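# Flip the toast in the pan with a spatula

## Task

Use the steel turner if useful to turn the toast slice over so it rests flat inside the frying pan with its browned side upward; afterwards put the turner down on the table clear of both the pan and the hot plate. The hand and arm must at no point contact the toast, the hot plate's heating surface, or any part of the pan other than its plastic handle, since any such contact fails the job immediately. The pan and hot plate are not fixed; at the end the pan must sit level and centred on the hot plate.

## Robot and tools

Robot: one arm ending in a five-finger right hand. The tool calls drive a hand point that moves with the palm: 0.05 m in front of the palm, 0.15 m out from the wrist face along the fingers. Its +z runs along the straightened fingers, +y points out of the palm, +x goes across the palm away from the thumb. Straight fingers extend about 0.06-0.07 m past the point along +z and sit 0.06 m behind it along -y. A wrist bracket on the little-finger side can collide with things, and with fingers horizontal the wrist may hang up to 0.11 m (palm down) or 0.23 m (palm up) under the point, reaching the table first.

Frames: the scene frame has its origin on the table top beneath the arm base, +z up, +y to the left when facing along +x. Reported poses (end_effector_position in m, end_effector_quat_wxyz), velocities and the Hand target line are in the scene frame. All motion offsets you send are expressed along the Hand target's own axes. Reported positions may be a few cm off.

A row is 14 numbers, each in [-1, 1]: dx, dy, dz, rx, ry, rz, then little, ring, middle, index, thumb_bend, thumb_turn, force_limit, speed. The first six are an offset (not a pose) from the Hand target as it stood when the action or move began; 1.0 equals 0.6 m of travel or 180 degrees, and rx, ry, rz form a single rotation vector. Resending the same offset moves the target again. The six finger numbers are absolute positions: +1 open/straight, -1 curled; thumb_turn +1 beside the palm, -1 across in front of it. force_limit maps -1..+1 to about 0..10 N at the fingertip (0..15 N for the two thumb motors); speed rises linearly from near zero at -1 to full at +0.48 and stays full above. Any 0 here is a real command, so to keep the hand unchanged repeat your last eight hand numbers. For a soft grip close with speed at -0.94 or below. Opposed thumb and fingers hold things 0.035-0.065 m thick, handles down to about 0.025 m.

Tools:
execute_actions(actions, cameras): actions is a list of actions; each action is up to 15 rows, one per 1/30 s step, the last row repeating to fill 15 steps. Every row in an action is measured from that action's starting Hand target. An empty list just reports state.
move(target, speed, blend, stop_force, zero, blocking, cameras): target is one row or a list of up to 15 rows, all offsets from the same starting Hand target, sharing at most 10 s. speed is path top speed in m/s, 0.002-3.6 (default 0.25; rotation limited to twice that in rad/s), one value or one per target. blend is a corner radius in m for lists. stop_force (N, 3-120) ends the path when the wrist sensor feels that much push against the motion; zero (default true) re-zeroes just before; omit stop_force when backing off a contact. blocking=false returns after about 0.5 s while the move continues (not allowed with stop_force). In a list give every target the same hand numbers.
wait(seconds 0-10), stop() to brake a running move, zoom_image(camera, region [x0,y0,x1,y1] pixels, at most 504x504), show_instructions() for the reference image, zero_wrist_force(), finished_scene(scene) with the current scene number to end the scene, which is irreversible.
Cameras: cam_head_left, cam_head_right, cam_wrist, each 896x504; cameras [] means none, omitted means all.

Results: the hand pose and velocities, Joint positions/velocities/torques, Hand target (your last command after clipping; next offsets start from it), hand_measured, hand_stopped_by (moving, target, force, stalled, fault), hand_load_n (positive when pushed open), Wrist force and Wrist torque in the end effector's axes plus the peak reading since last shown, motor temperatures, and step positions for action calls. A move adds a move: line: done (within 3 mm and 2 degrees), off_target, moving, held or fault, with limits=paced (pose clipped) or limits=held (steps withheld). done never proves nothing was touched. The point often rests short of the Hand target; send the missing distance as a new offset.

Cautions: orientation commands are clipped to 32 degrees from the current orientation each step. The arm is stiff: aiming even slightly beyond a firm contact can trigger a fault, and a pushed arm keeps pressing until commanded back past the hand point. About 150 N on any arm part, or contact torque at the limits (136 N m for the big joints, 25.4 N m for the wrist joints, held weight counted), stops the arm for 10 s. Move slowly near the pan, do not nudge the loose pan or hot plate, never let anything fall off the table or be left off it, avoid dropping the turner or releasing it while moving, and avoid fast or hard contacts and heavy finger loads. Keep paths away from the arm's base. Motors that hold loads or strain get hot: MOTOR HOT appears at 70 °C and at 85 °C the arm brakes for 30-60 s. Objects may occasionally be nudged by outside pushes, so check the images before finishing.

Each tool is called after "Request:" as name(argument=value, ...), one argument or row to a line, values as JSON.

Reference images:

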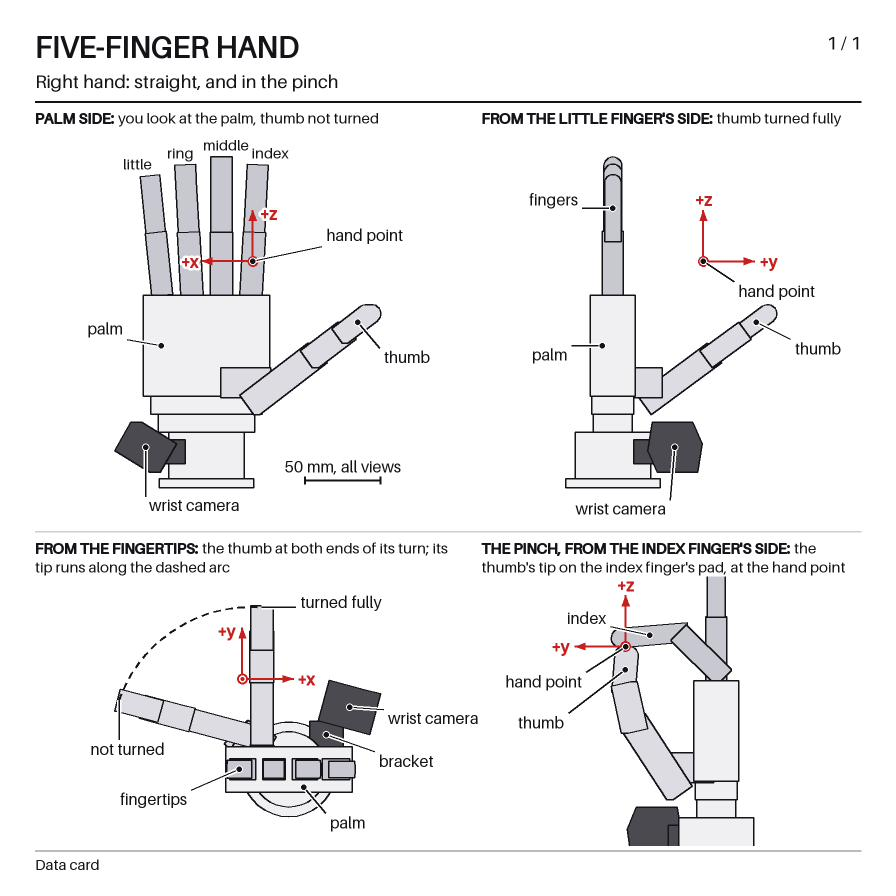

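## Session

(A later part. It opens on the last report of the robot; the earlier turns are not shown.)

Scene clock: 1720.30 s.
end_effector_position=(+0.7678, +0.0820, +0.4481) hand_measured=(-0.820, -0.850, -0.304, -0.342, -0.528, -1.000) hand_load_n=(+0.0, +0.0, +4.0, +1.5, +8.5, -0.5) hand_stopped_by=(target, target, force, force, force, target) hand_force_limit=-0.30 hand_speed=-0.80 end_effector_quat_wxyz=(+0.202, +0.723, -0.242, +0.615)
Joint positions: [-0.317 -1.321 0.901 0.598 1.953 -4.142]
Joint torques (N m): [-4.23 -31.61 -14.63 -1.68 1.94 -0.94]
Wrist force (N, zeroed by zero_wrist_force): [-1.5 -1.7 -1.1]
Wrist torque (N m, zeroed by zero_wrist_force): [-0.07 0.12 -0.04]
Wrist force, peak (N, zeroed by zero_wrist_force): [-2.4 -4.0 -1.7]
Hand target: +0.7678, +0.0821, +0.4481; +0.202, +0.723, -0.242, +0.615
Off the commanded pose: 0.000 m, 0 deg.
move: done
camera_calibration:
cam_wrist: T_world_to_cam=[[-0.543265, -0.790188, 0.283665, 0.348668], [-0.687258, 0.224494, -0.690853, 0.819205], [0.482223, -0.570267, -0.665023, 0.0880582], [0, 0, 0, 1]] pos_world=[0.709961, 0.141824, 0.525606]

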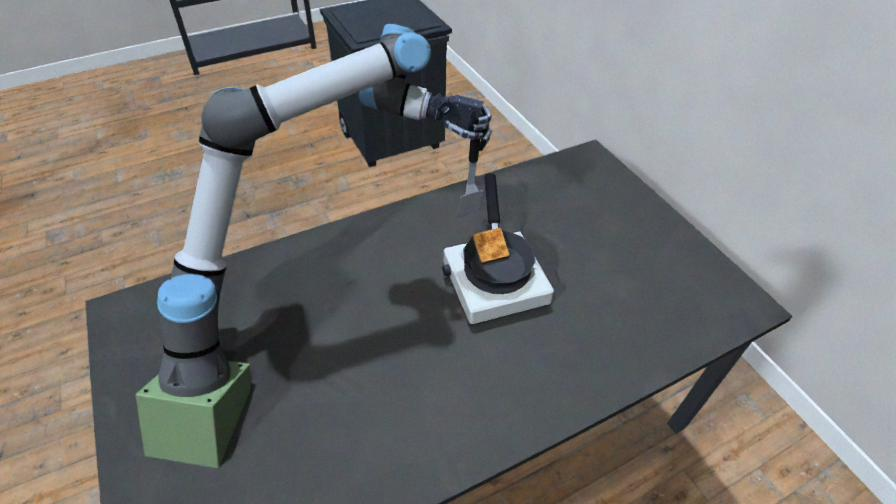

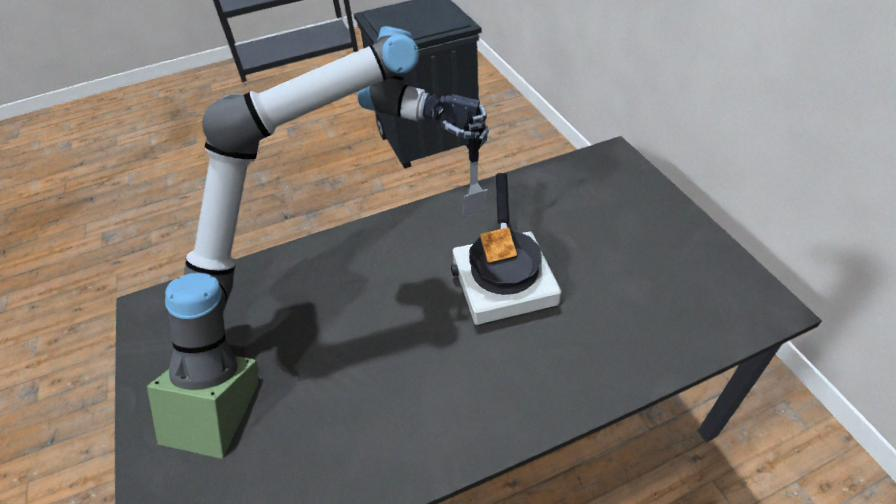

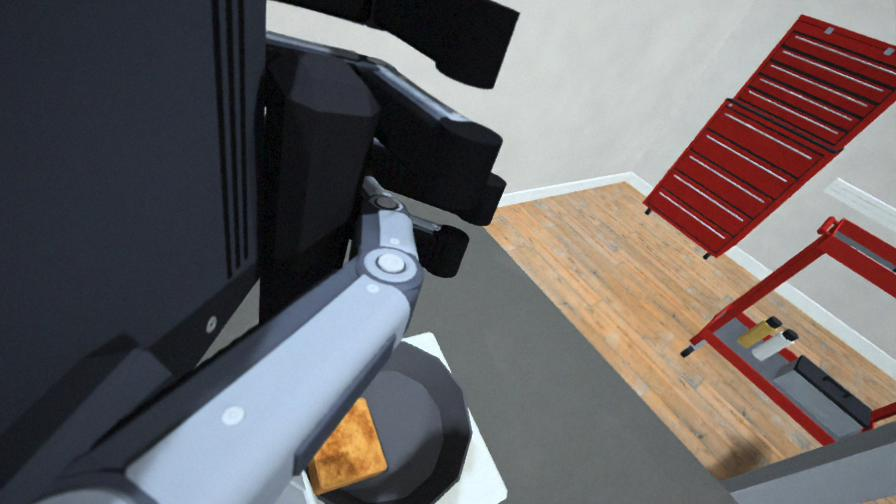

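Request:
move(
  target=[-0.0366, 0.0088, 0.0339, 0, 0, 0, -0.82, -0.85, -0.5, -0.5, -0.9, -1, -0.3, -0.8],
  speed=0.06,
)

Request:
zoom_image(
  camera="cam_head_left",
  region=[450, 185, 550, 285],
)

Request:
zoom_image(
  camera="cam_head_right",
  region=[455, 185, 555, 285],
)

Scene clock: 1755.30 s.
end_effector_position=(+0.7780, +0.0680, +0.4229) hand_measured=(-0.820, -0.850, -0.304, -0.342, -0.528, -1.000) hand_load_n=(+0.0, +0.0, +4.5, +1.5, +8.0, -0.5) hand_stopped_by=(target, target, force, force, force, target) hand_force_limit=-0.30 hand_speed=-0.80 end_effector_quat_wxyz=(+0.202, +0.723, -0.242, +0.614) end_effector_velocity=(-0.001, +0.001, +0.002) end_effector_angular_velocity=(-0.001, +0.001, +0.001)
Joint positions: [-0.319 -1.301 0.944 0.536 1.952 -4.142]
Joint velocities: [0.001 -0.001 -0.003 0.005 0 -0.002]
Joint torques (N m): [-16.36 -50.85 -26.6 1.56 0.15 -2.28]
Wrist force (N, zeroed by zero_wrist_force): [-1.1 -1.6 -1.4]
Wrist torque (N m, zeroed by zero_wrist_force): [-0.03 0.06 0.00]
Wrist force, peak (N, zeroed by zero_wrist_force): [-1.1 -1.8 -1.9]
Hand target: +0.7779, +0.0681, +0.4231; +0.202, +0.723, -0.242, +0.615
Off the commanded pose: 0.000 m, 0 deg.
move: done
camera_calibration:
cam_wrist: T_world_to_cam=[[-0.543193, -0.790223, 0.283708, 0.350227], [-0.687449, 0.224595, -0.690631, 0.811961], [0.482033, -0.57018, -0.665236, 0.0586282], [0, 0, 0, 1]] pos_world=[0.720162, 0.127824, 0.500405]

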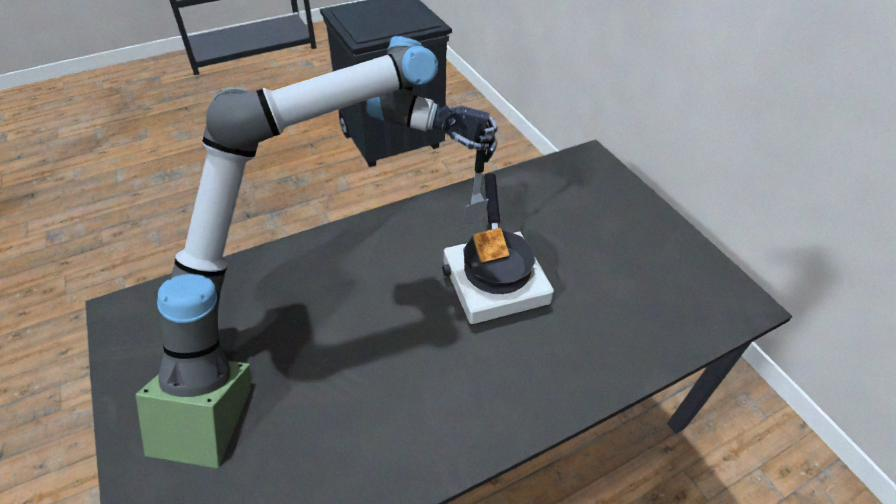

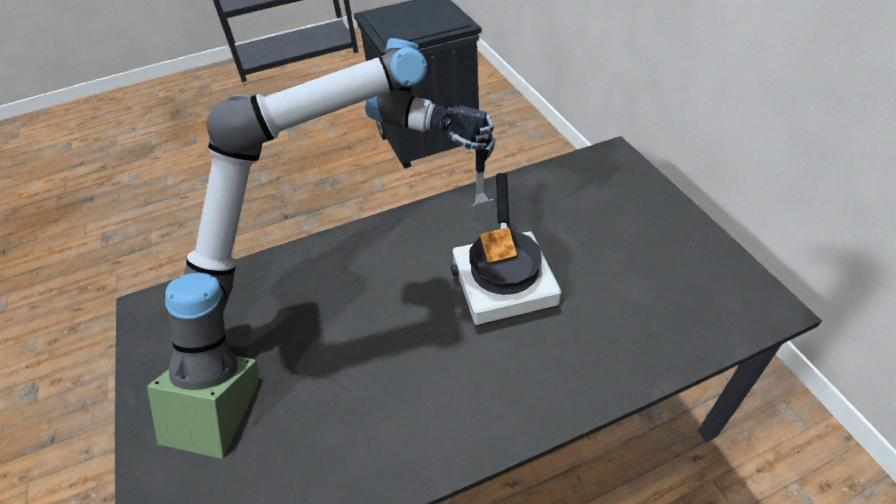

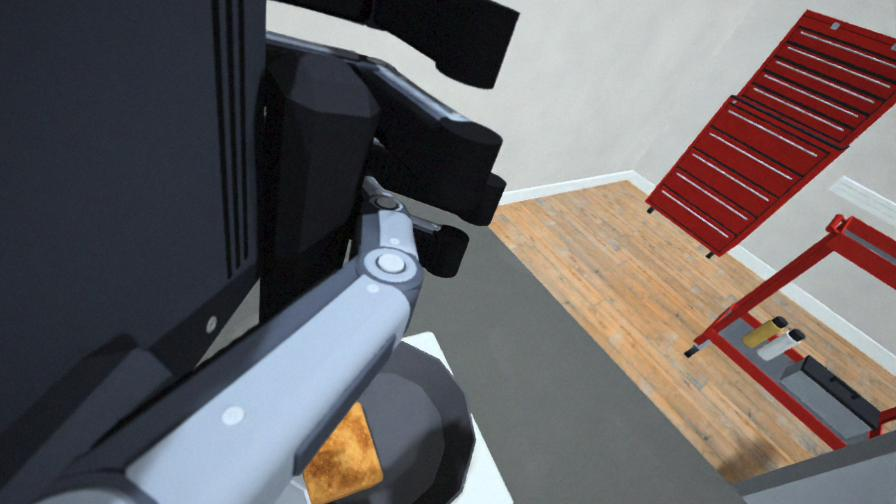

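Scaled by 5.040.

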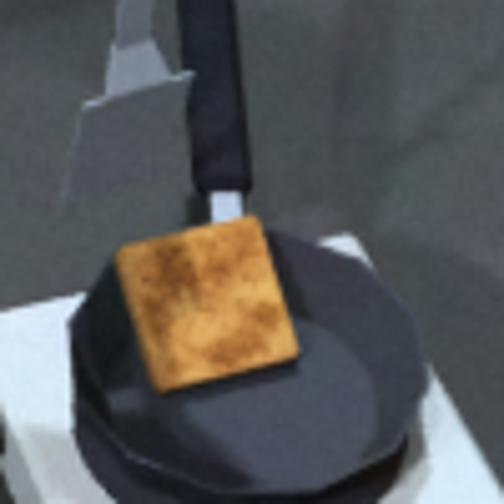

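Scaled by 5.040.

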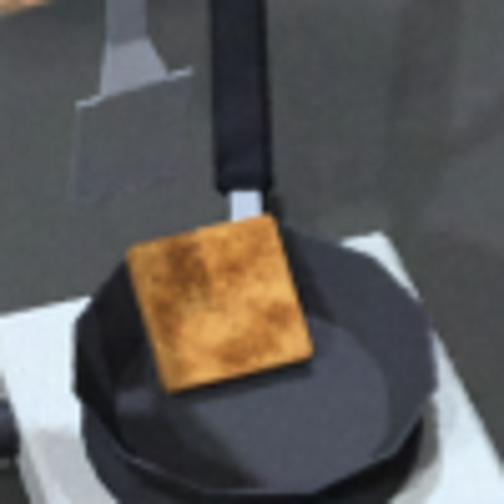

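Request:
move(
  target=[
    [-0.0247, 0.0001, 0.0041, 0, 0, 0, -0.82, -0.85, -0.5, -0.5, -0.9, -1, -0.3, -0.8],
    [-0.0226, 0.0161, 0.0159, 0, 0, 0, -0.82, -0.85, -0.5, -0.5, -0.9, -1, -0.3, -0.8],
  ],
  speed=0.03,
  stop_force=3,
)

Request:
zoom_image(
  camera="cam_head_left",
  region=[450, 185, 550, 285],
)

Request:
zoom_image(
  camera="cam_head_right",
  region=[455, 185, 555, 285],
)

Scene clock: 1767.57 s.
end_effector_position=(+0.7780, +0.0561, +0.4081) hand_measured=(-0.820, -0.850, -0.304, -0.342, -0.528, -1.000) hand_load_n=(+0.0, +0.0, +4.5, +1.5, +8.5, -0.5) hand_stopped_by=(target, target, force, force, force, target) hand_force_limit=-0.30 hand_speed=-0.80 end_effector_quat_wxyz=(+0.202, +0.723, -0.242, +0.615)
Joint positions: [-0.328 -1.307 0.999 0.485 1.943 -4.144]
Joint torques (N m): [-4.16 -30.65 -25.96 1.63 2.75 1.77]
Wrist force (N, zeroed by zero_wrist_force): [-1.1 -1.7 -1.3]
Wrist torque (N m, zeroed by zero_wrist_force): [-0.04 0.10 0.00]
Wrist force, peak (N, zeroed by zero_wrist_force): [-1.3 -2.3 -1.2]
Hand target: +0.7780, +0.0561, +0.4081; +0.202, +0.723, -0.242, +0.615
Off the commanded pose: 0.000 m, 0 deg.
move: done
camera_calibration:
cam_wrist: T_world_to_cam=[[-0.54324, -0.790262, 0.283506, 0.345159], [-0.687238, 0.224579, -0.690846, 0.804367], [0.48228, -0.570132, -0.665098, 0.0417479], [0, 0, 0, 1]] pos_world=[0.720161, 0.115924, 0.485606]

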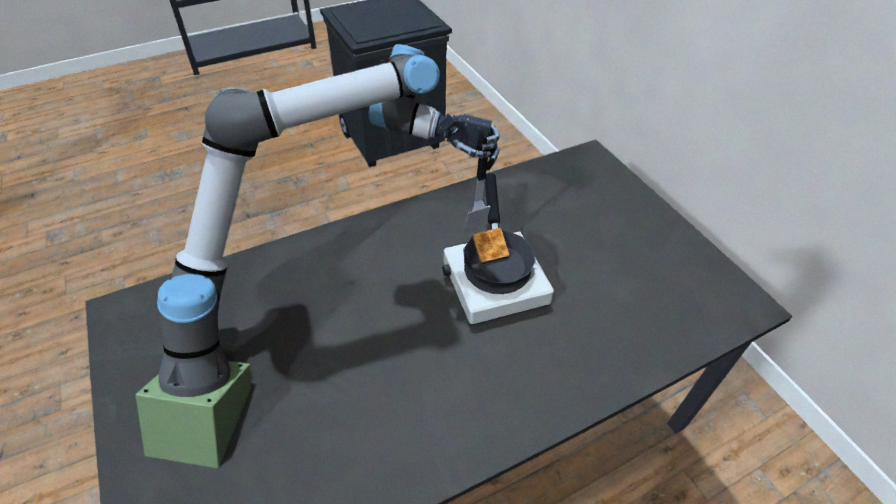

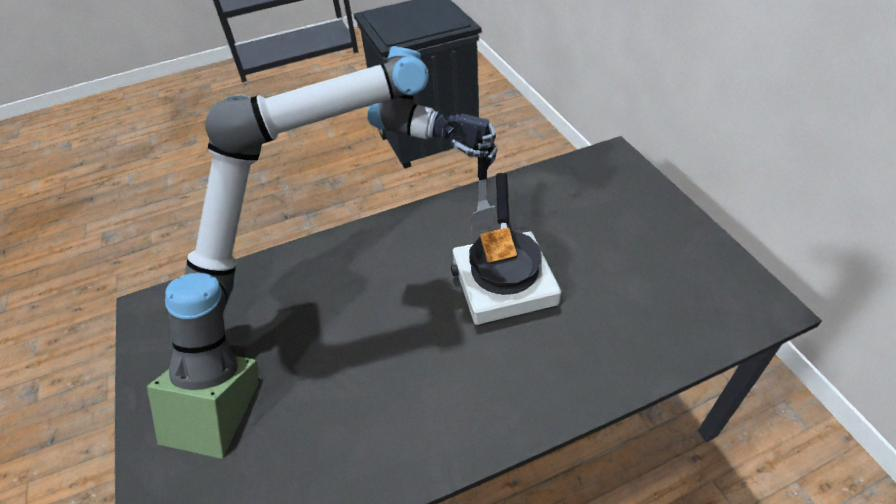

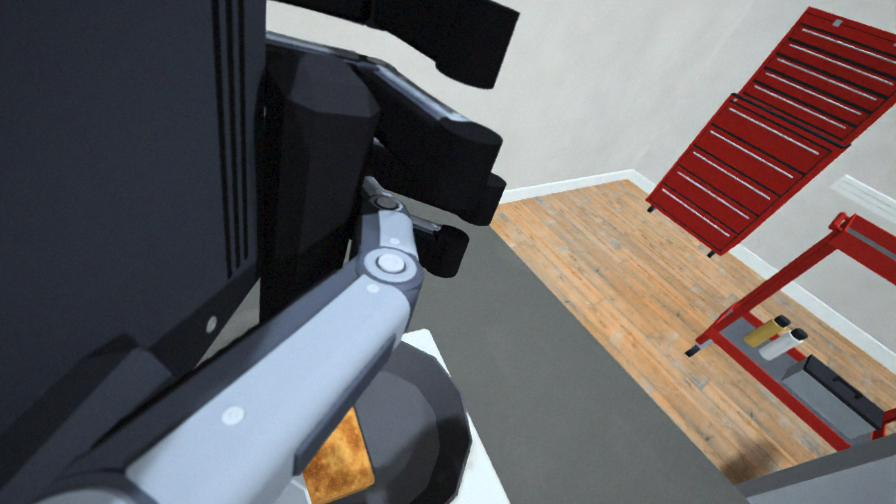

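Scaled by 5.040.

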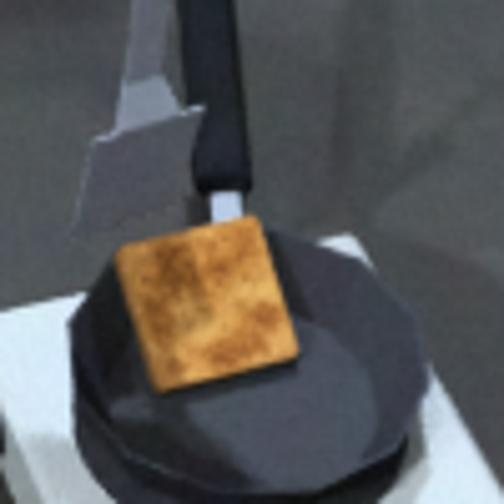

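Scaled by 5.040.

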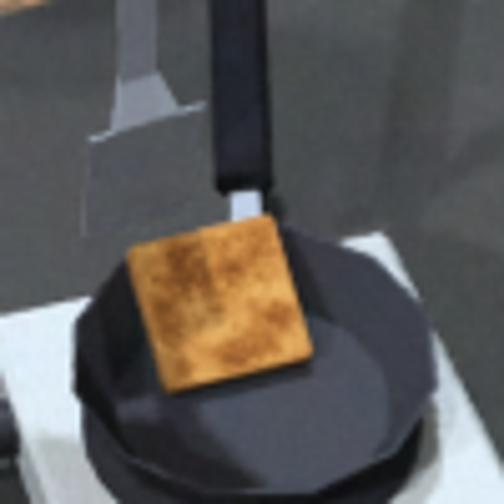

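Request:
move(
  target=[0.0034, 0.0267, 0.0197, 0, 0, 0, -0.82, -0.85, -0.5, -0.5, -0.9, -1, -0.3, -0.8],
  speed=0.03,
  stop_force=3,
)

Request:
zoom_image(
  camera="cam_head_left",
  region=[450, 185, 550, 285],
)

Request:
zoom_image(
  camera="cam_head_right",
  region=[455, 185, 555, 285],
)

Scene clock: 1773.73 s.
end_effector_position=(+0.7780, +0.0361, +0.4081) hand_measured=(-0.820, -0.850, -0.304, -0.342, -0.528, -1.000) hand_load_n=(+0.0, +0.5, +4.5, +1.5, +8.5, -0.5) hand_stopped_by=(target, target, force, force, force, target) hand_force_limit=-0.30 hand_speed=-0.80 end_effector_quat_wxyz=(+0.202, +0.723, -0.242, +0.615)
Joint positions: [-0.366 -1.315 1.03 0.46 1.905 -4.151]
Joint torques (N m): [-5.04 -31.71 -26.51 1.71 2.8 1.8]
Wrist force (N, zeroed by zero_wrist_force): [-1.1 -1.2 -1.1]
Wrist torque (N m, zeroed by zero_wrist_force): [0.03 0.09 -0.01]
Wrist force, peak (N, zeroed by zero_wrist_force): [-1.0 -2.0 -1.5]
Hand target: +0.7780, +0.0361, +0.4081; +0.202, +0.723, -0.242, +0.615
Off the commanded pose: 0.000 m, 0 deg.
move: done
camera_calibration:
cam_wrist: T_world_to_cam=[[-0.54316, -0.79031, 0.283526, 0.329291], [-0.687248, 0.224477, -0.690869, 0.808887], [0.482356, -0.570105, -0.665066, 0.0302731], [0, 0, 0, 1]] pos_world=[0.720162, 0.0959243, 0.485606]

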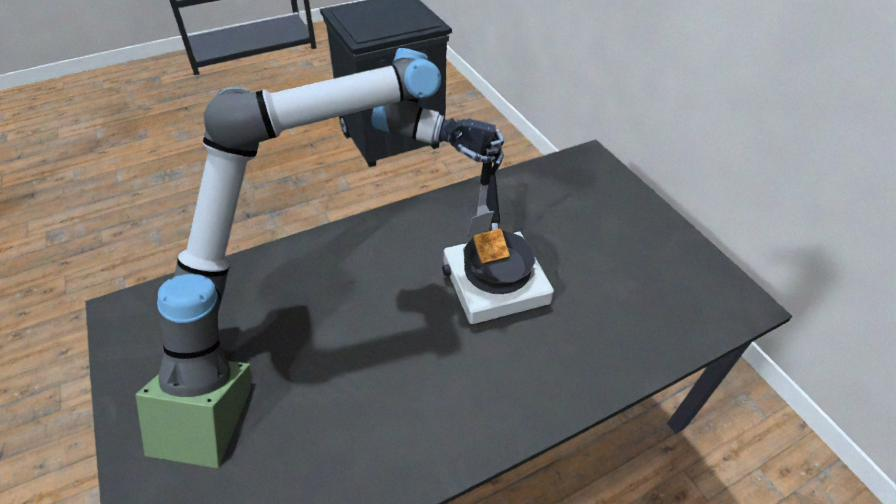

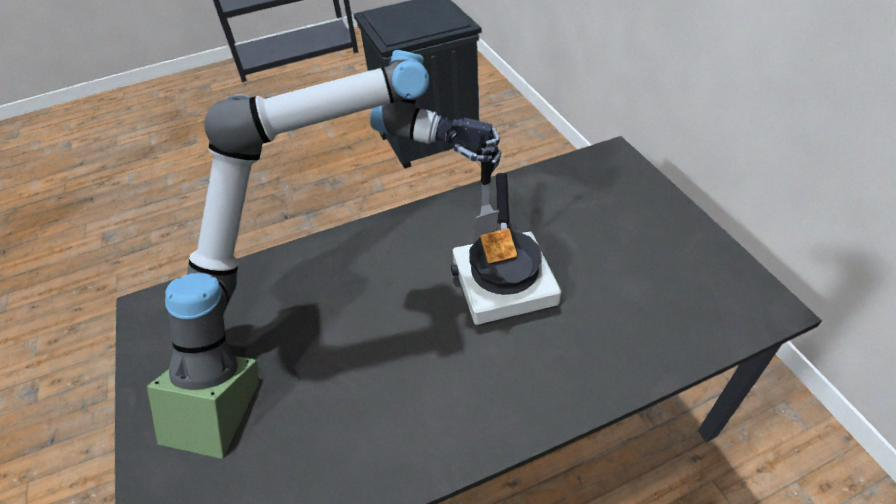

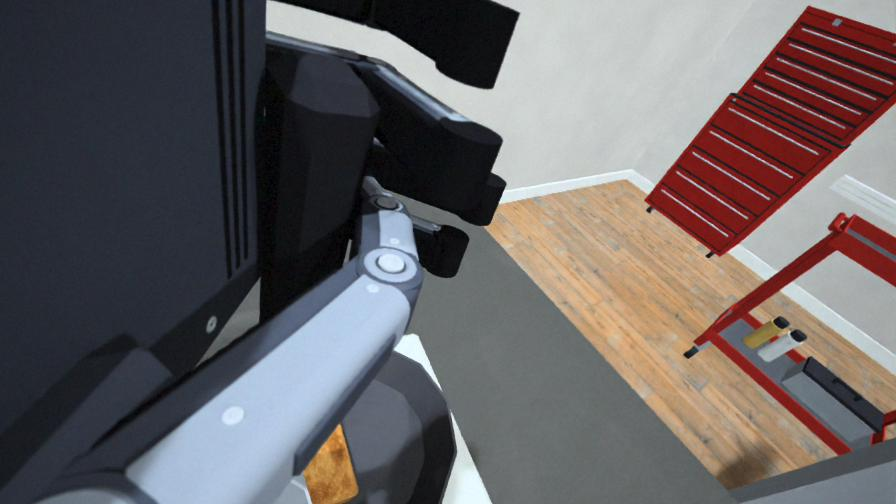

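Scaled by 5.040.

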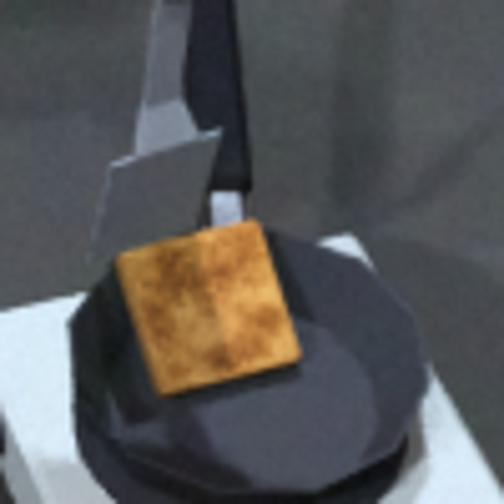

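Scaled by 5.040.

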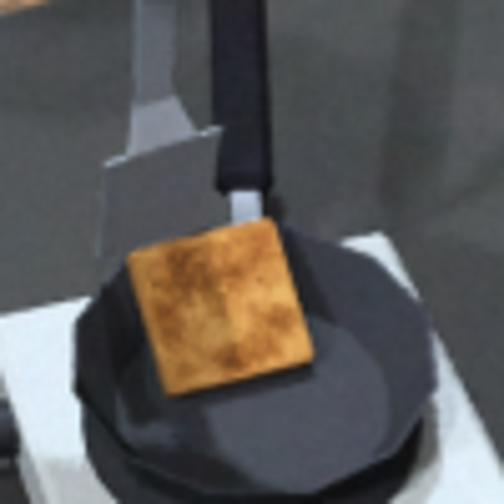

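Request:
move(
  target=[-0.0045, 0.0160, 0.0129, 0, 0, 0, -0.82, -0.85, -0.5, -0.5, -0.9, -1, -0.3, -0.8],
  speed=0.03,
  stop_force=3,
)

Request:
zoom_image(
  camera="cam_head_left",
  region=[450, 185, 550, 285],
)

Request:
zoom_image(
  camera="cam_head_right",
  region=[455, 185, 555, 285],
)

Scene clock: 1778.40 s.
end_effector_position=(+0.7780, +0.0241, +0.4041) hand_measured=(-0.820, -0.850, -0.304, -0.342, -0.528, -1.000) hand_load_n=(+0.0, +0.0, +4.0, +1.5, +8.5, -0.5) hand_stopped_by=(target, target, force, force, force, target) hand_force_limit=-0.30 hand_speed=-0.80 end_effector_quat_wxyz=(+0.202, +0.723, -0.242, +0.615)
Joint positions: [-0.385 -1.318 1.055 0.436 1.886 -4.154]
Joint torques (N m): [-4.64 -42.56 -25.74 1.57 2.77 1.56]
Wrist force (N, zeroed by zero_wrist_force): [-1.4 -0.9 -1.3]
Wrist torque (N m, zeroed by zero_wrist_force): [0.09 0.14 -0.02]
Wrist force, peak (N, zeroed by zero_wrist_force): [-1.6 -1.3 -1.4]
Hand target: +0.7780, +0.0241, +0.4041; +0.202, +0.723, -0.242, +0.615
Off the commanded pose: 0.000 m, 0 deg.
move: done
camera_calibration:
cam_wrist: T_world_to_cam=[[-0.543187, -0.790279, 0.283562, 0.320941], [-0.687281, 0.224516, -0.690824, 0.808816], [0.48228, -0.570133, -0.665098, 0.0208436], [0, 0, 0, 1]] pos_world=[0.720162, 0.083924, 0.481606]

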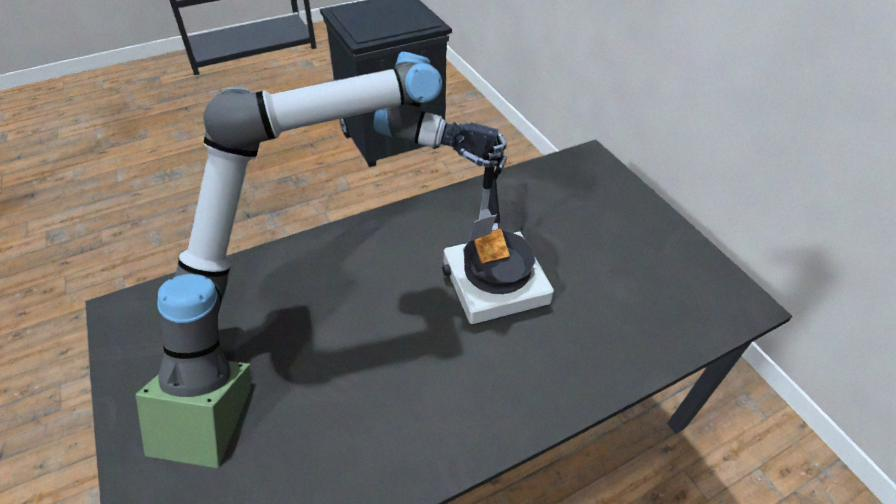

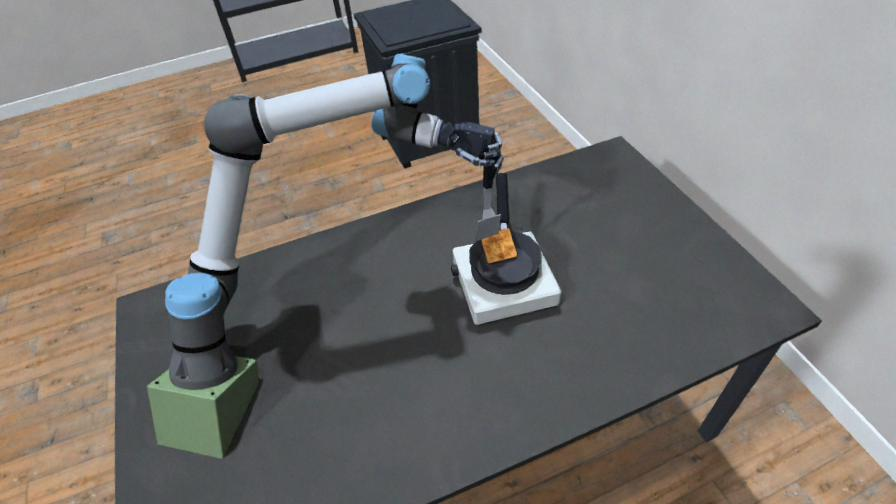

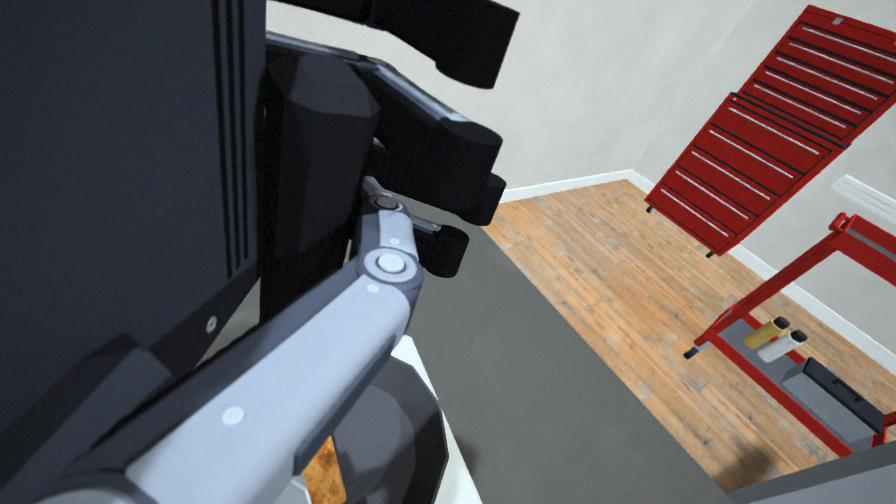

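Scaled by 5.040.

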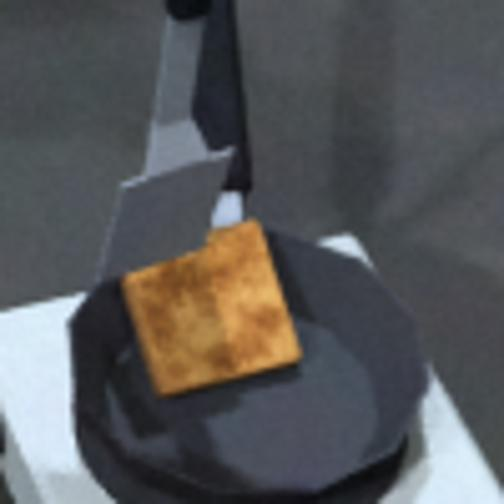

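Scaled by 5.040.

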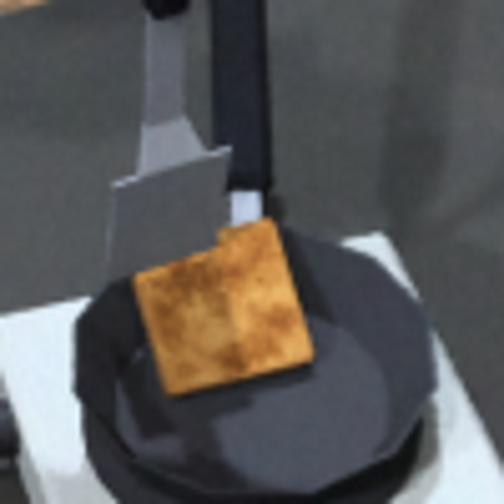

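Request:
move(
  target=[
    [-0.0041, -0.0320, -0.0236, 0, 0, 0, -0.82, -0.85, -0.5, -0.5, -0.9, -1, -0.3, -0.8],
    [-0.0205, -0.0319, -0.0209, 0, 0, 0, -0.82, -0.85, -0.5, -0.5, -0.9, -1, -0.3, -0.8],
  ],
  speed=0.03,
  stop_force=3,
)

Request:
zoom_image(
  camera="cam_head_left",
  region=[450, 185, 550, 285],
)

Request:
zoom_image(
  camera="cam_head_right",
  region=[455, 185, 555, 285],
)

Scene clock: 1800.70 s.
end_effector_position=(+0.7780, +0.0483, +0.4036) hand_measured=(-0.820, -0.850, -0.304, -0.342, -0.528, -1.000) hand_load_n=(+0.0, +0.0, +4.5, +1.5, +11.0, -2.5) hand_stopped_by=(target, target, force, force, force, target) hand_force_limit=-0.30 hand_speed=-0.80 end_effector_quat_wxyz=(+0.202, +0.723, -0.242, +0.615)
Joint positions: [-0.338 -1.31 1.021 0.465 1.932 -4.146]
Joint torques (N m): [-15.24 -48.93 -13.12 -1.94 1.96 -1.84]
Wrist force (N, zeroed by zero_wrist_force): [1.6 -0.3 -1.1]
Wrist torque (N m, zeroed by zero_wrist_force): [-0.09 0.18 -0.20]
Wrist force, peak (N, zeroed by zero_wrist_force): [4.7 -0.1 -1.7]
Hand target: +0.7780, +0.0483, +0.4036; +0.202, +0.723, -0.242, +0.615 (not the last commanded pose)
Off the commanded pose: 0.009 m, 0 deg.
move: contact; path passed 1 of 2 targets
camera_calibration:
cam_wrist: T_world_to_cam=[[-0.54317, -0.790296, 0.283546, 0.340205], [-0.687317, 0.224553, -0.690776, 0.803036], [0.482247, -0.570095, -0.665154, 0.0343546], [0, 0, 0, 1]] pos_world=[0.720162, 0.108124, 0.481105]

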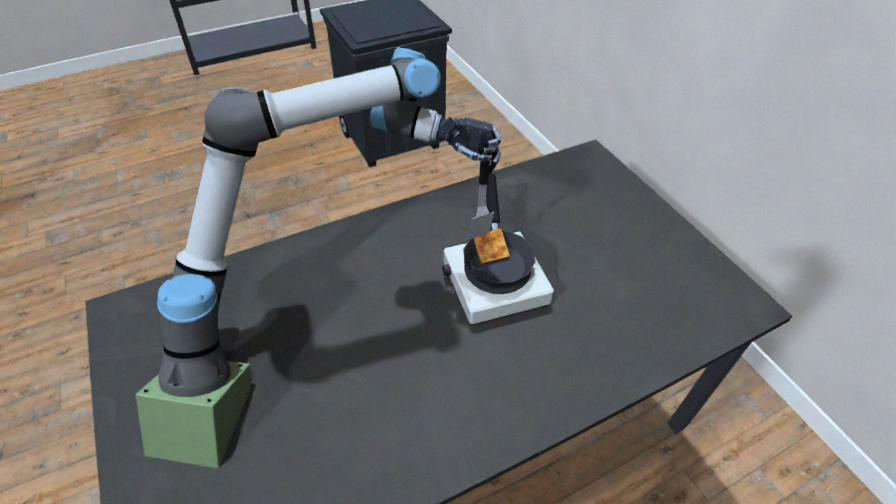

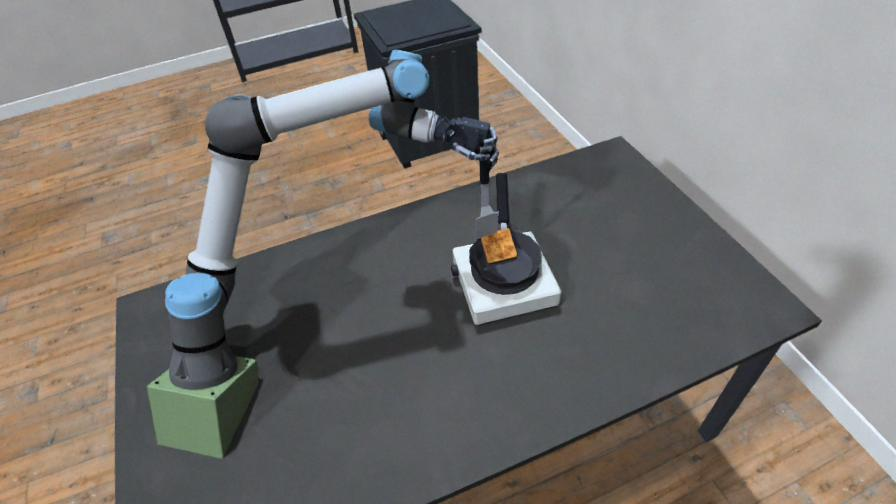

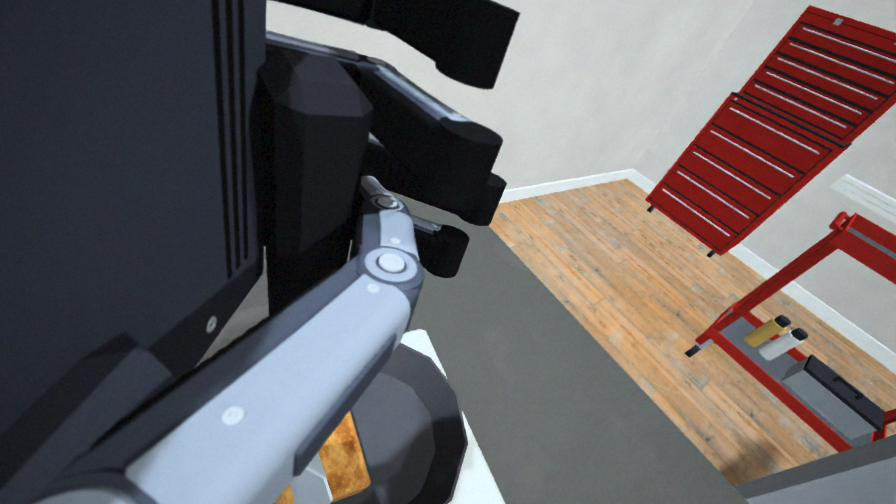

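Scaled by 5.040.

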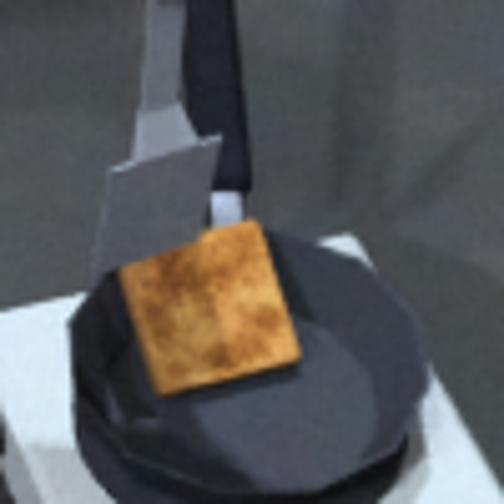

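Scaled by 5.040.

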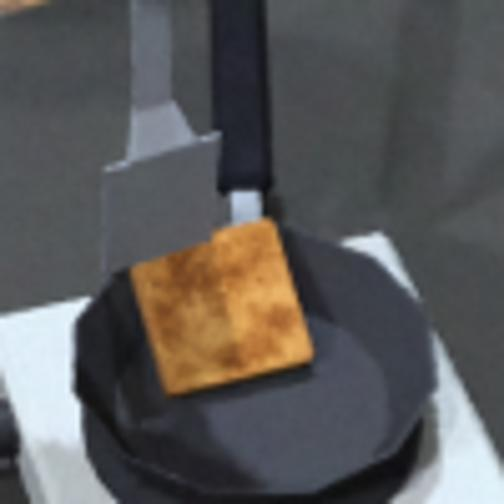

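Request:
move(
  target=[0.0411, -0.0002, -0.0068, 0, 0, 0, -0.82, -0.85, -0.5, -0.5, -0.9, -1, -0.3, -0.8],
  speed=0.04,
)

Request:
zoom_image(
  camera="cam_head_left",
  region=[455, 195, 545, 285],
)

Request:
zoom_image(
  camera="cam_head_right",
  region=[460, 195, 550, 285],
)

Scene clock: 1813.27 s.
end_effector_position=(+0.7779, +0.0483, +0.4287) hand_measured=(-0.820, -0.850, -0.304, -0.342, -0.528, -1.000) hand_load_n=(+0.0, +0.0, +4.5, +1.5, +8.5, -1.0) hand_stopped_by=(target, target, force, force, force, target) hand_force_limit=-0.30 hand_speed=-0.80 end_effector_quat_wxyz=(+0.202, +0.723, -0.242, +0.615)
Joint positions: [-0.362 -1.311 0.964 0.522 1.909 -4.15]
Joint torques (N m): [-5.18 -30.67 -11.82 -2.89 2.93 -0.71]
Wrist force (N, zeroed by zero_wrist_force): [-1.4 -1.4 -1.1]
Wrist torque (N m, zeroed by zero_wrist_force): [0.04 0.11 -0.04]
Wrist force, peak (N, zeroed by zero_wrist_force): [2.1 -0.2 -1.4]
Hand target: +0.7779, +0.0483, +0.4286; +0.202, +0.723, -0.242, +0.615
Off the commanded pose: 0.000 m, 0 deg.
move: done
camera_calibration:
cam_wrist: T_world_to_cam=[[-0.543156, -0.790268, 0.283653, 0.332966], [-0.687348, 0.224479, -0.690769, 0.820333], [0.482218, -0.570163, -0.665117, 0.0511075], [0, 0, 0, 1]] pos_world=[0.720062, 0.108124, 0.506206]

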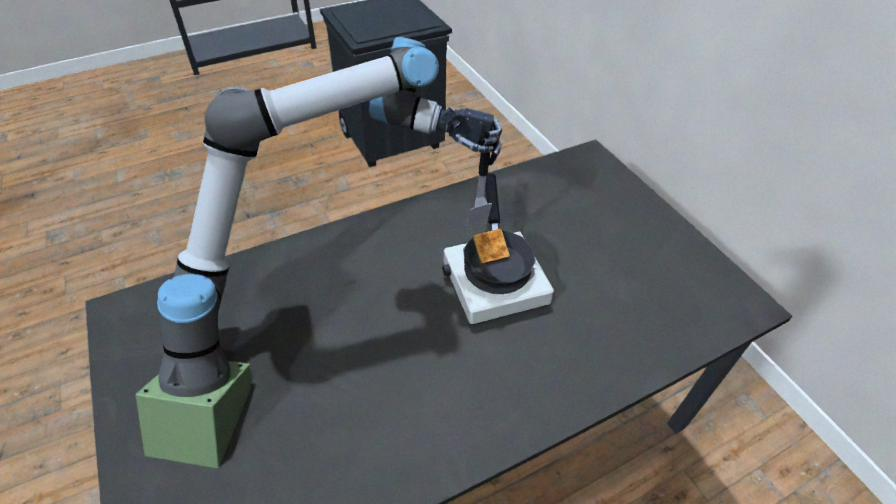

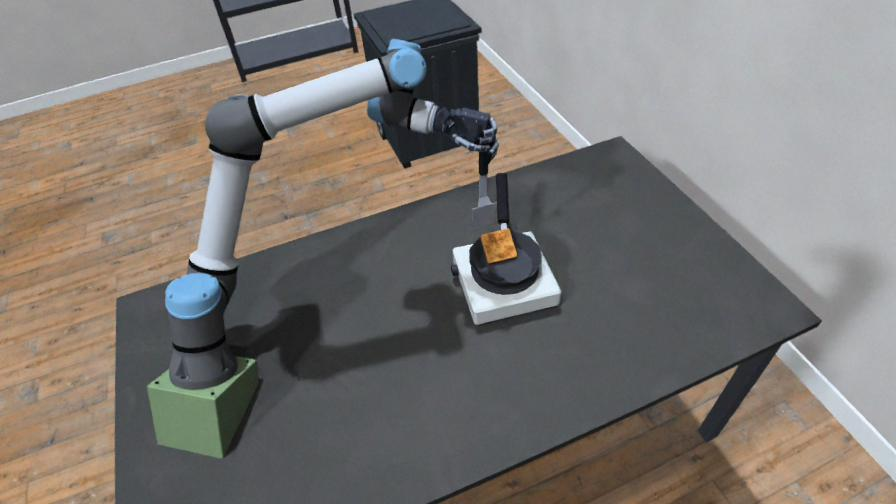

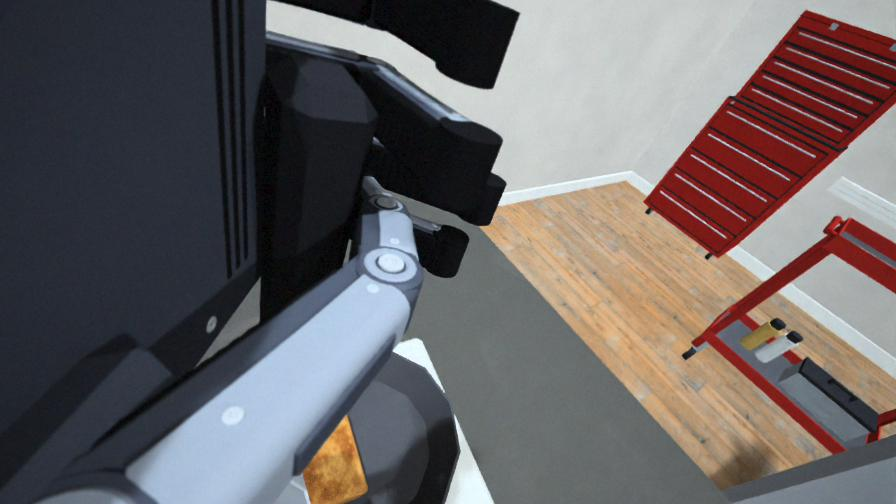

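Scaled by 5.600.

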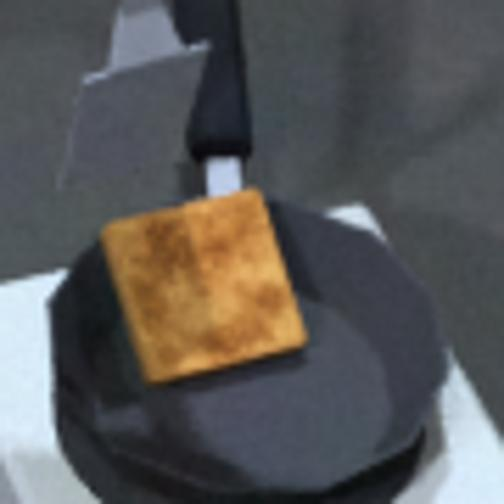

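Scaled by 5.600.

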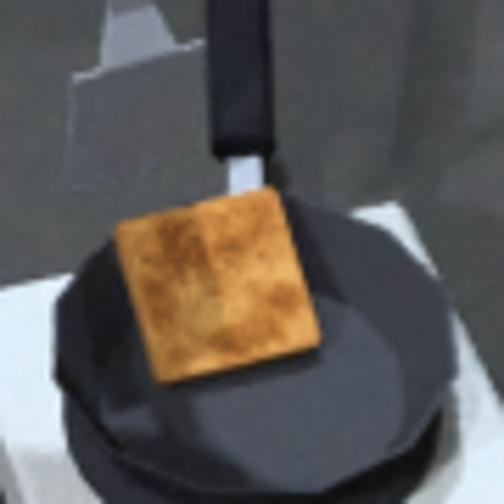

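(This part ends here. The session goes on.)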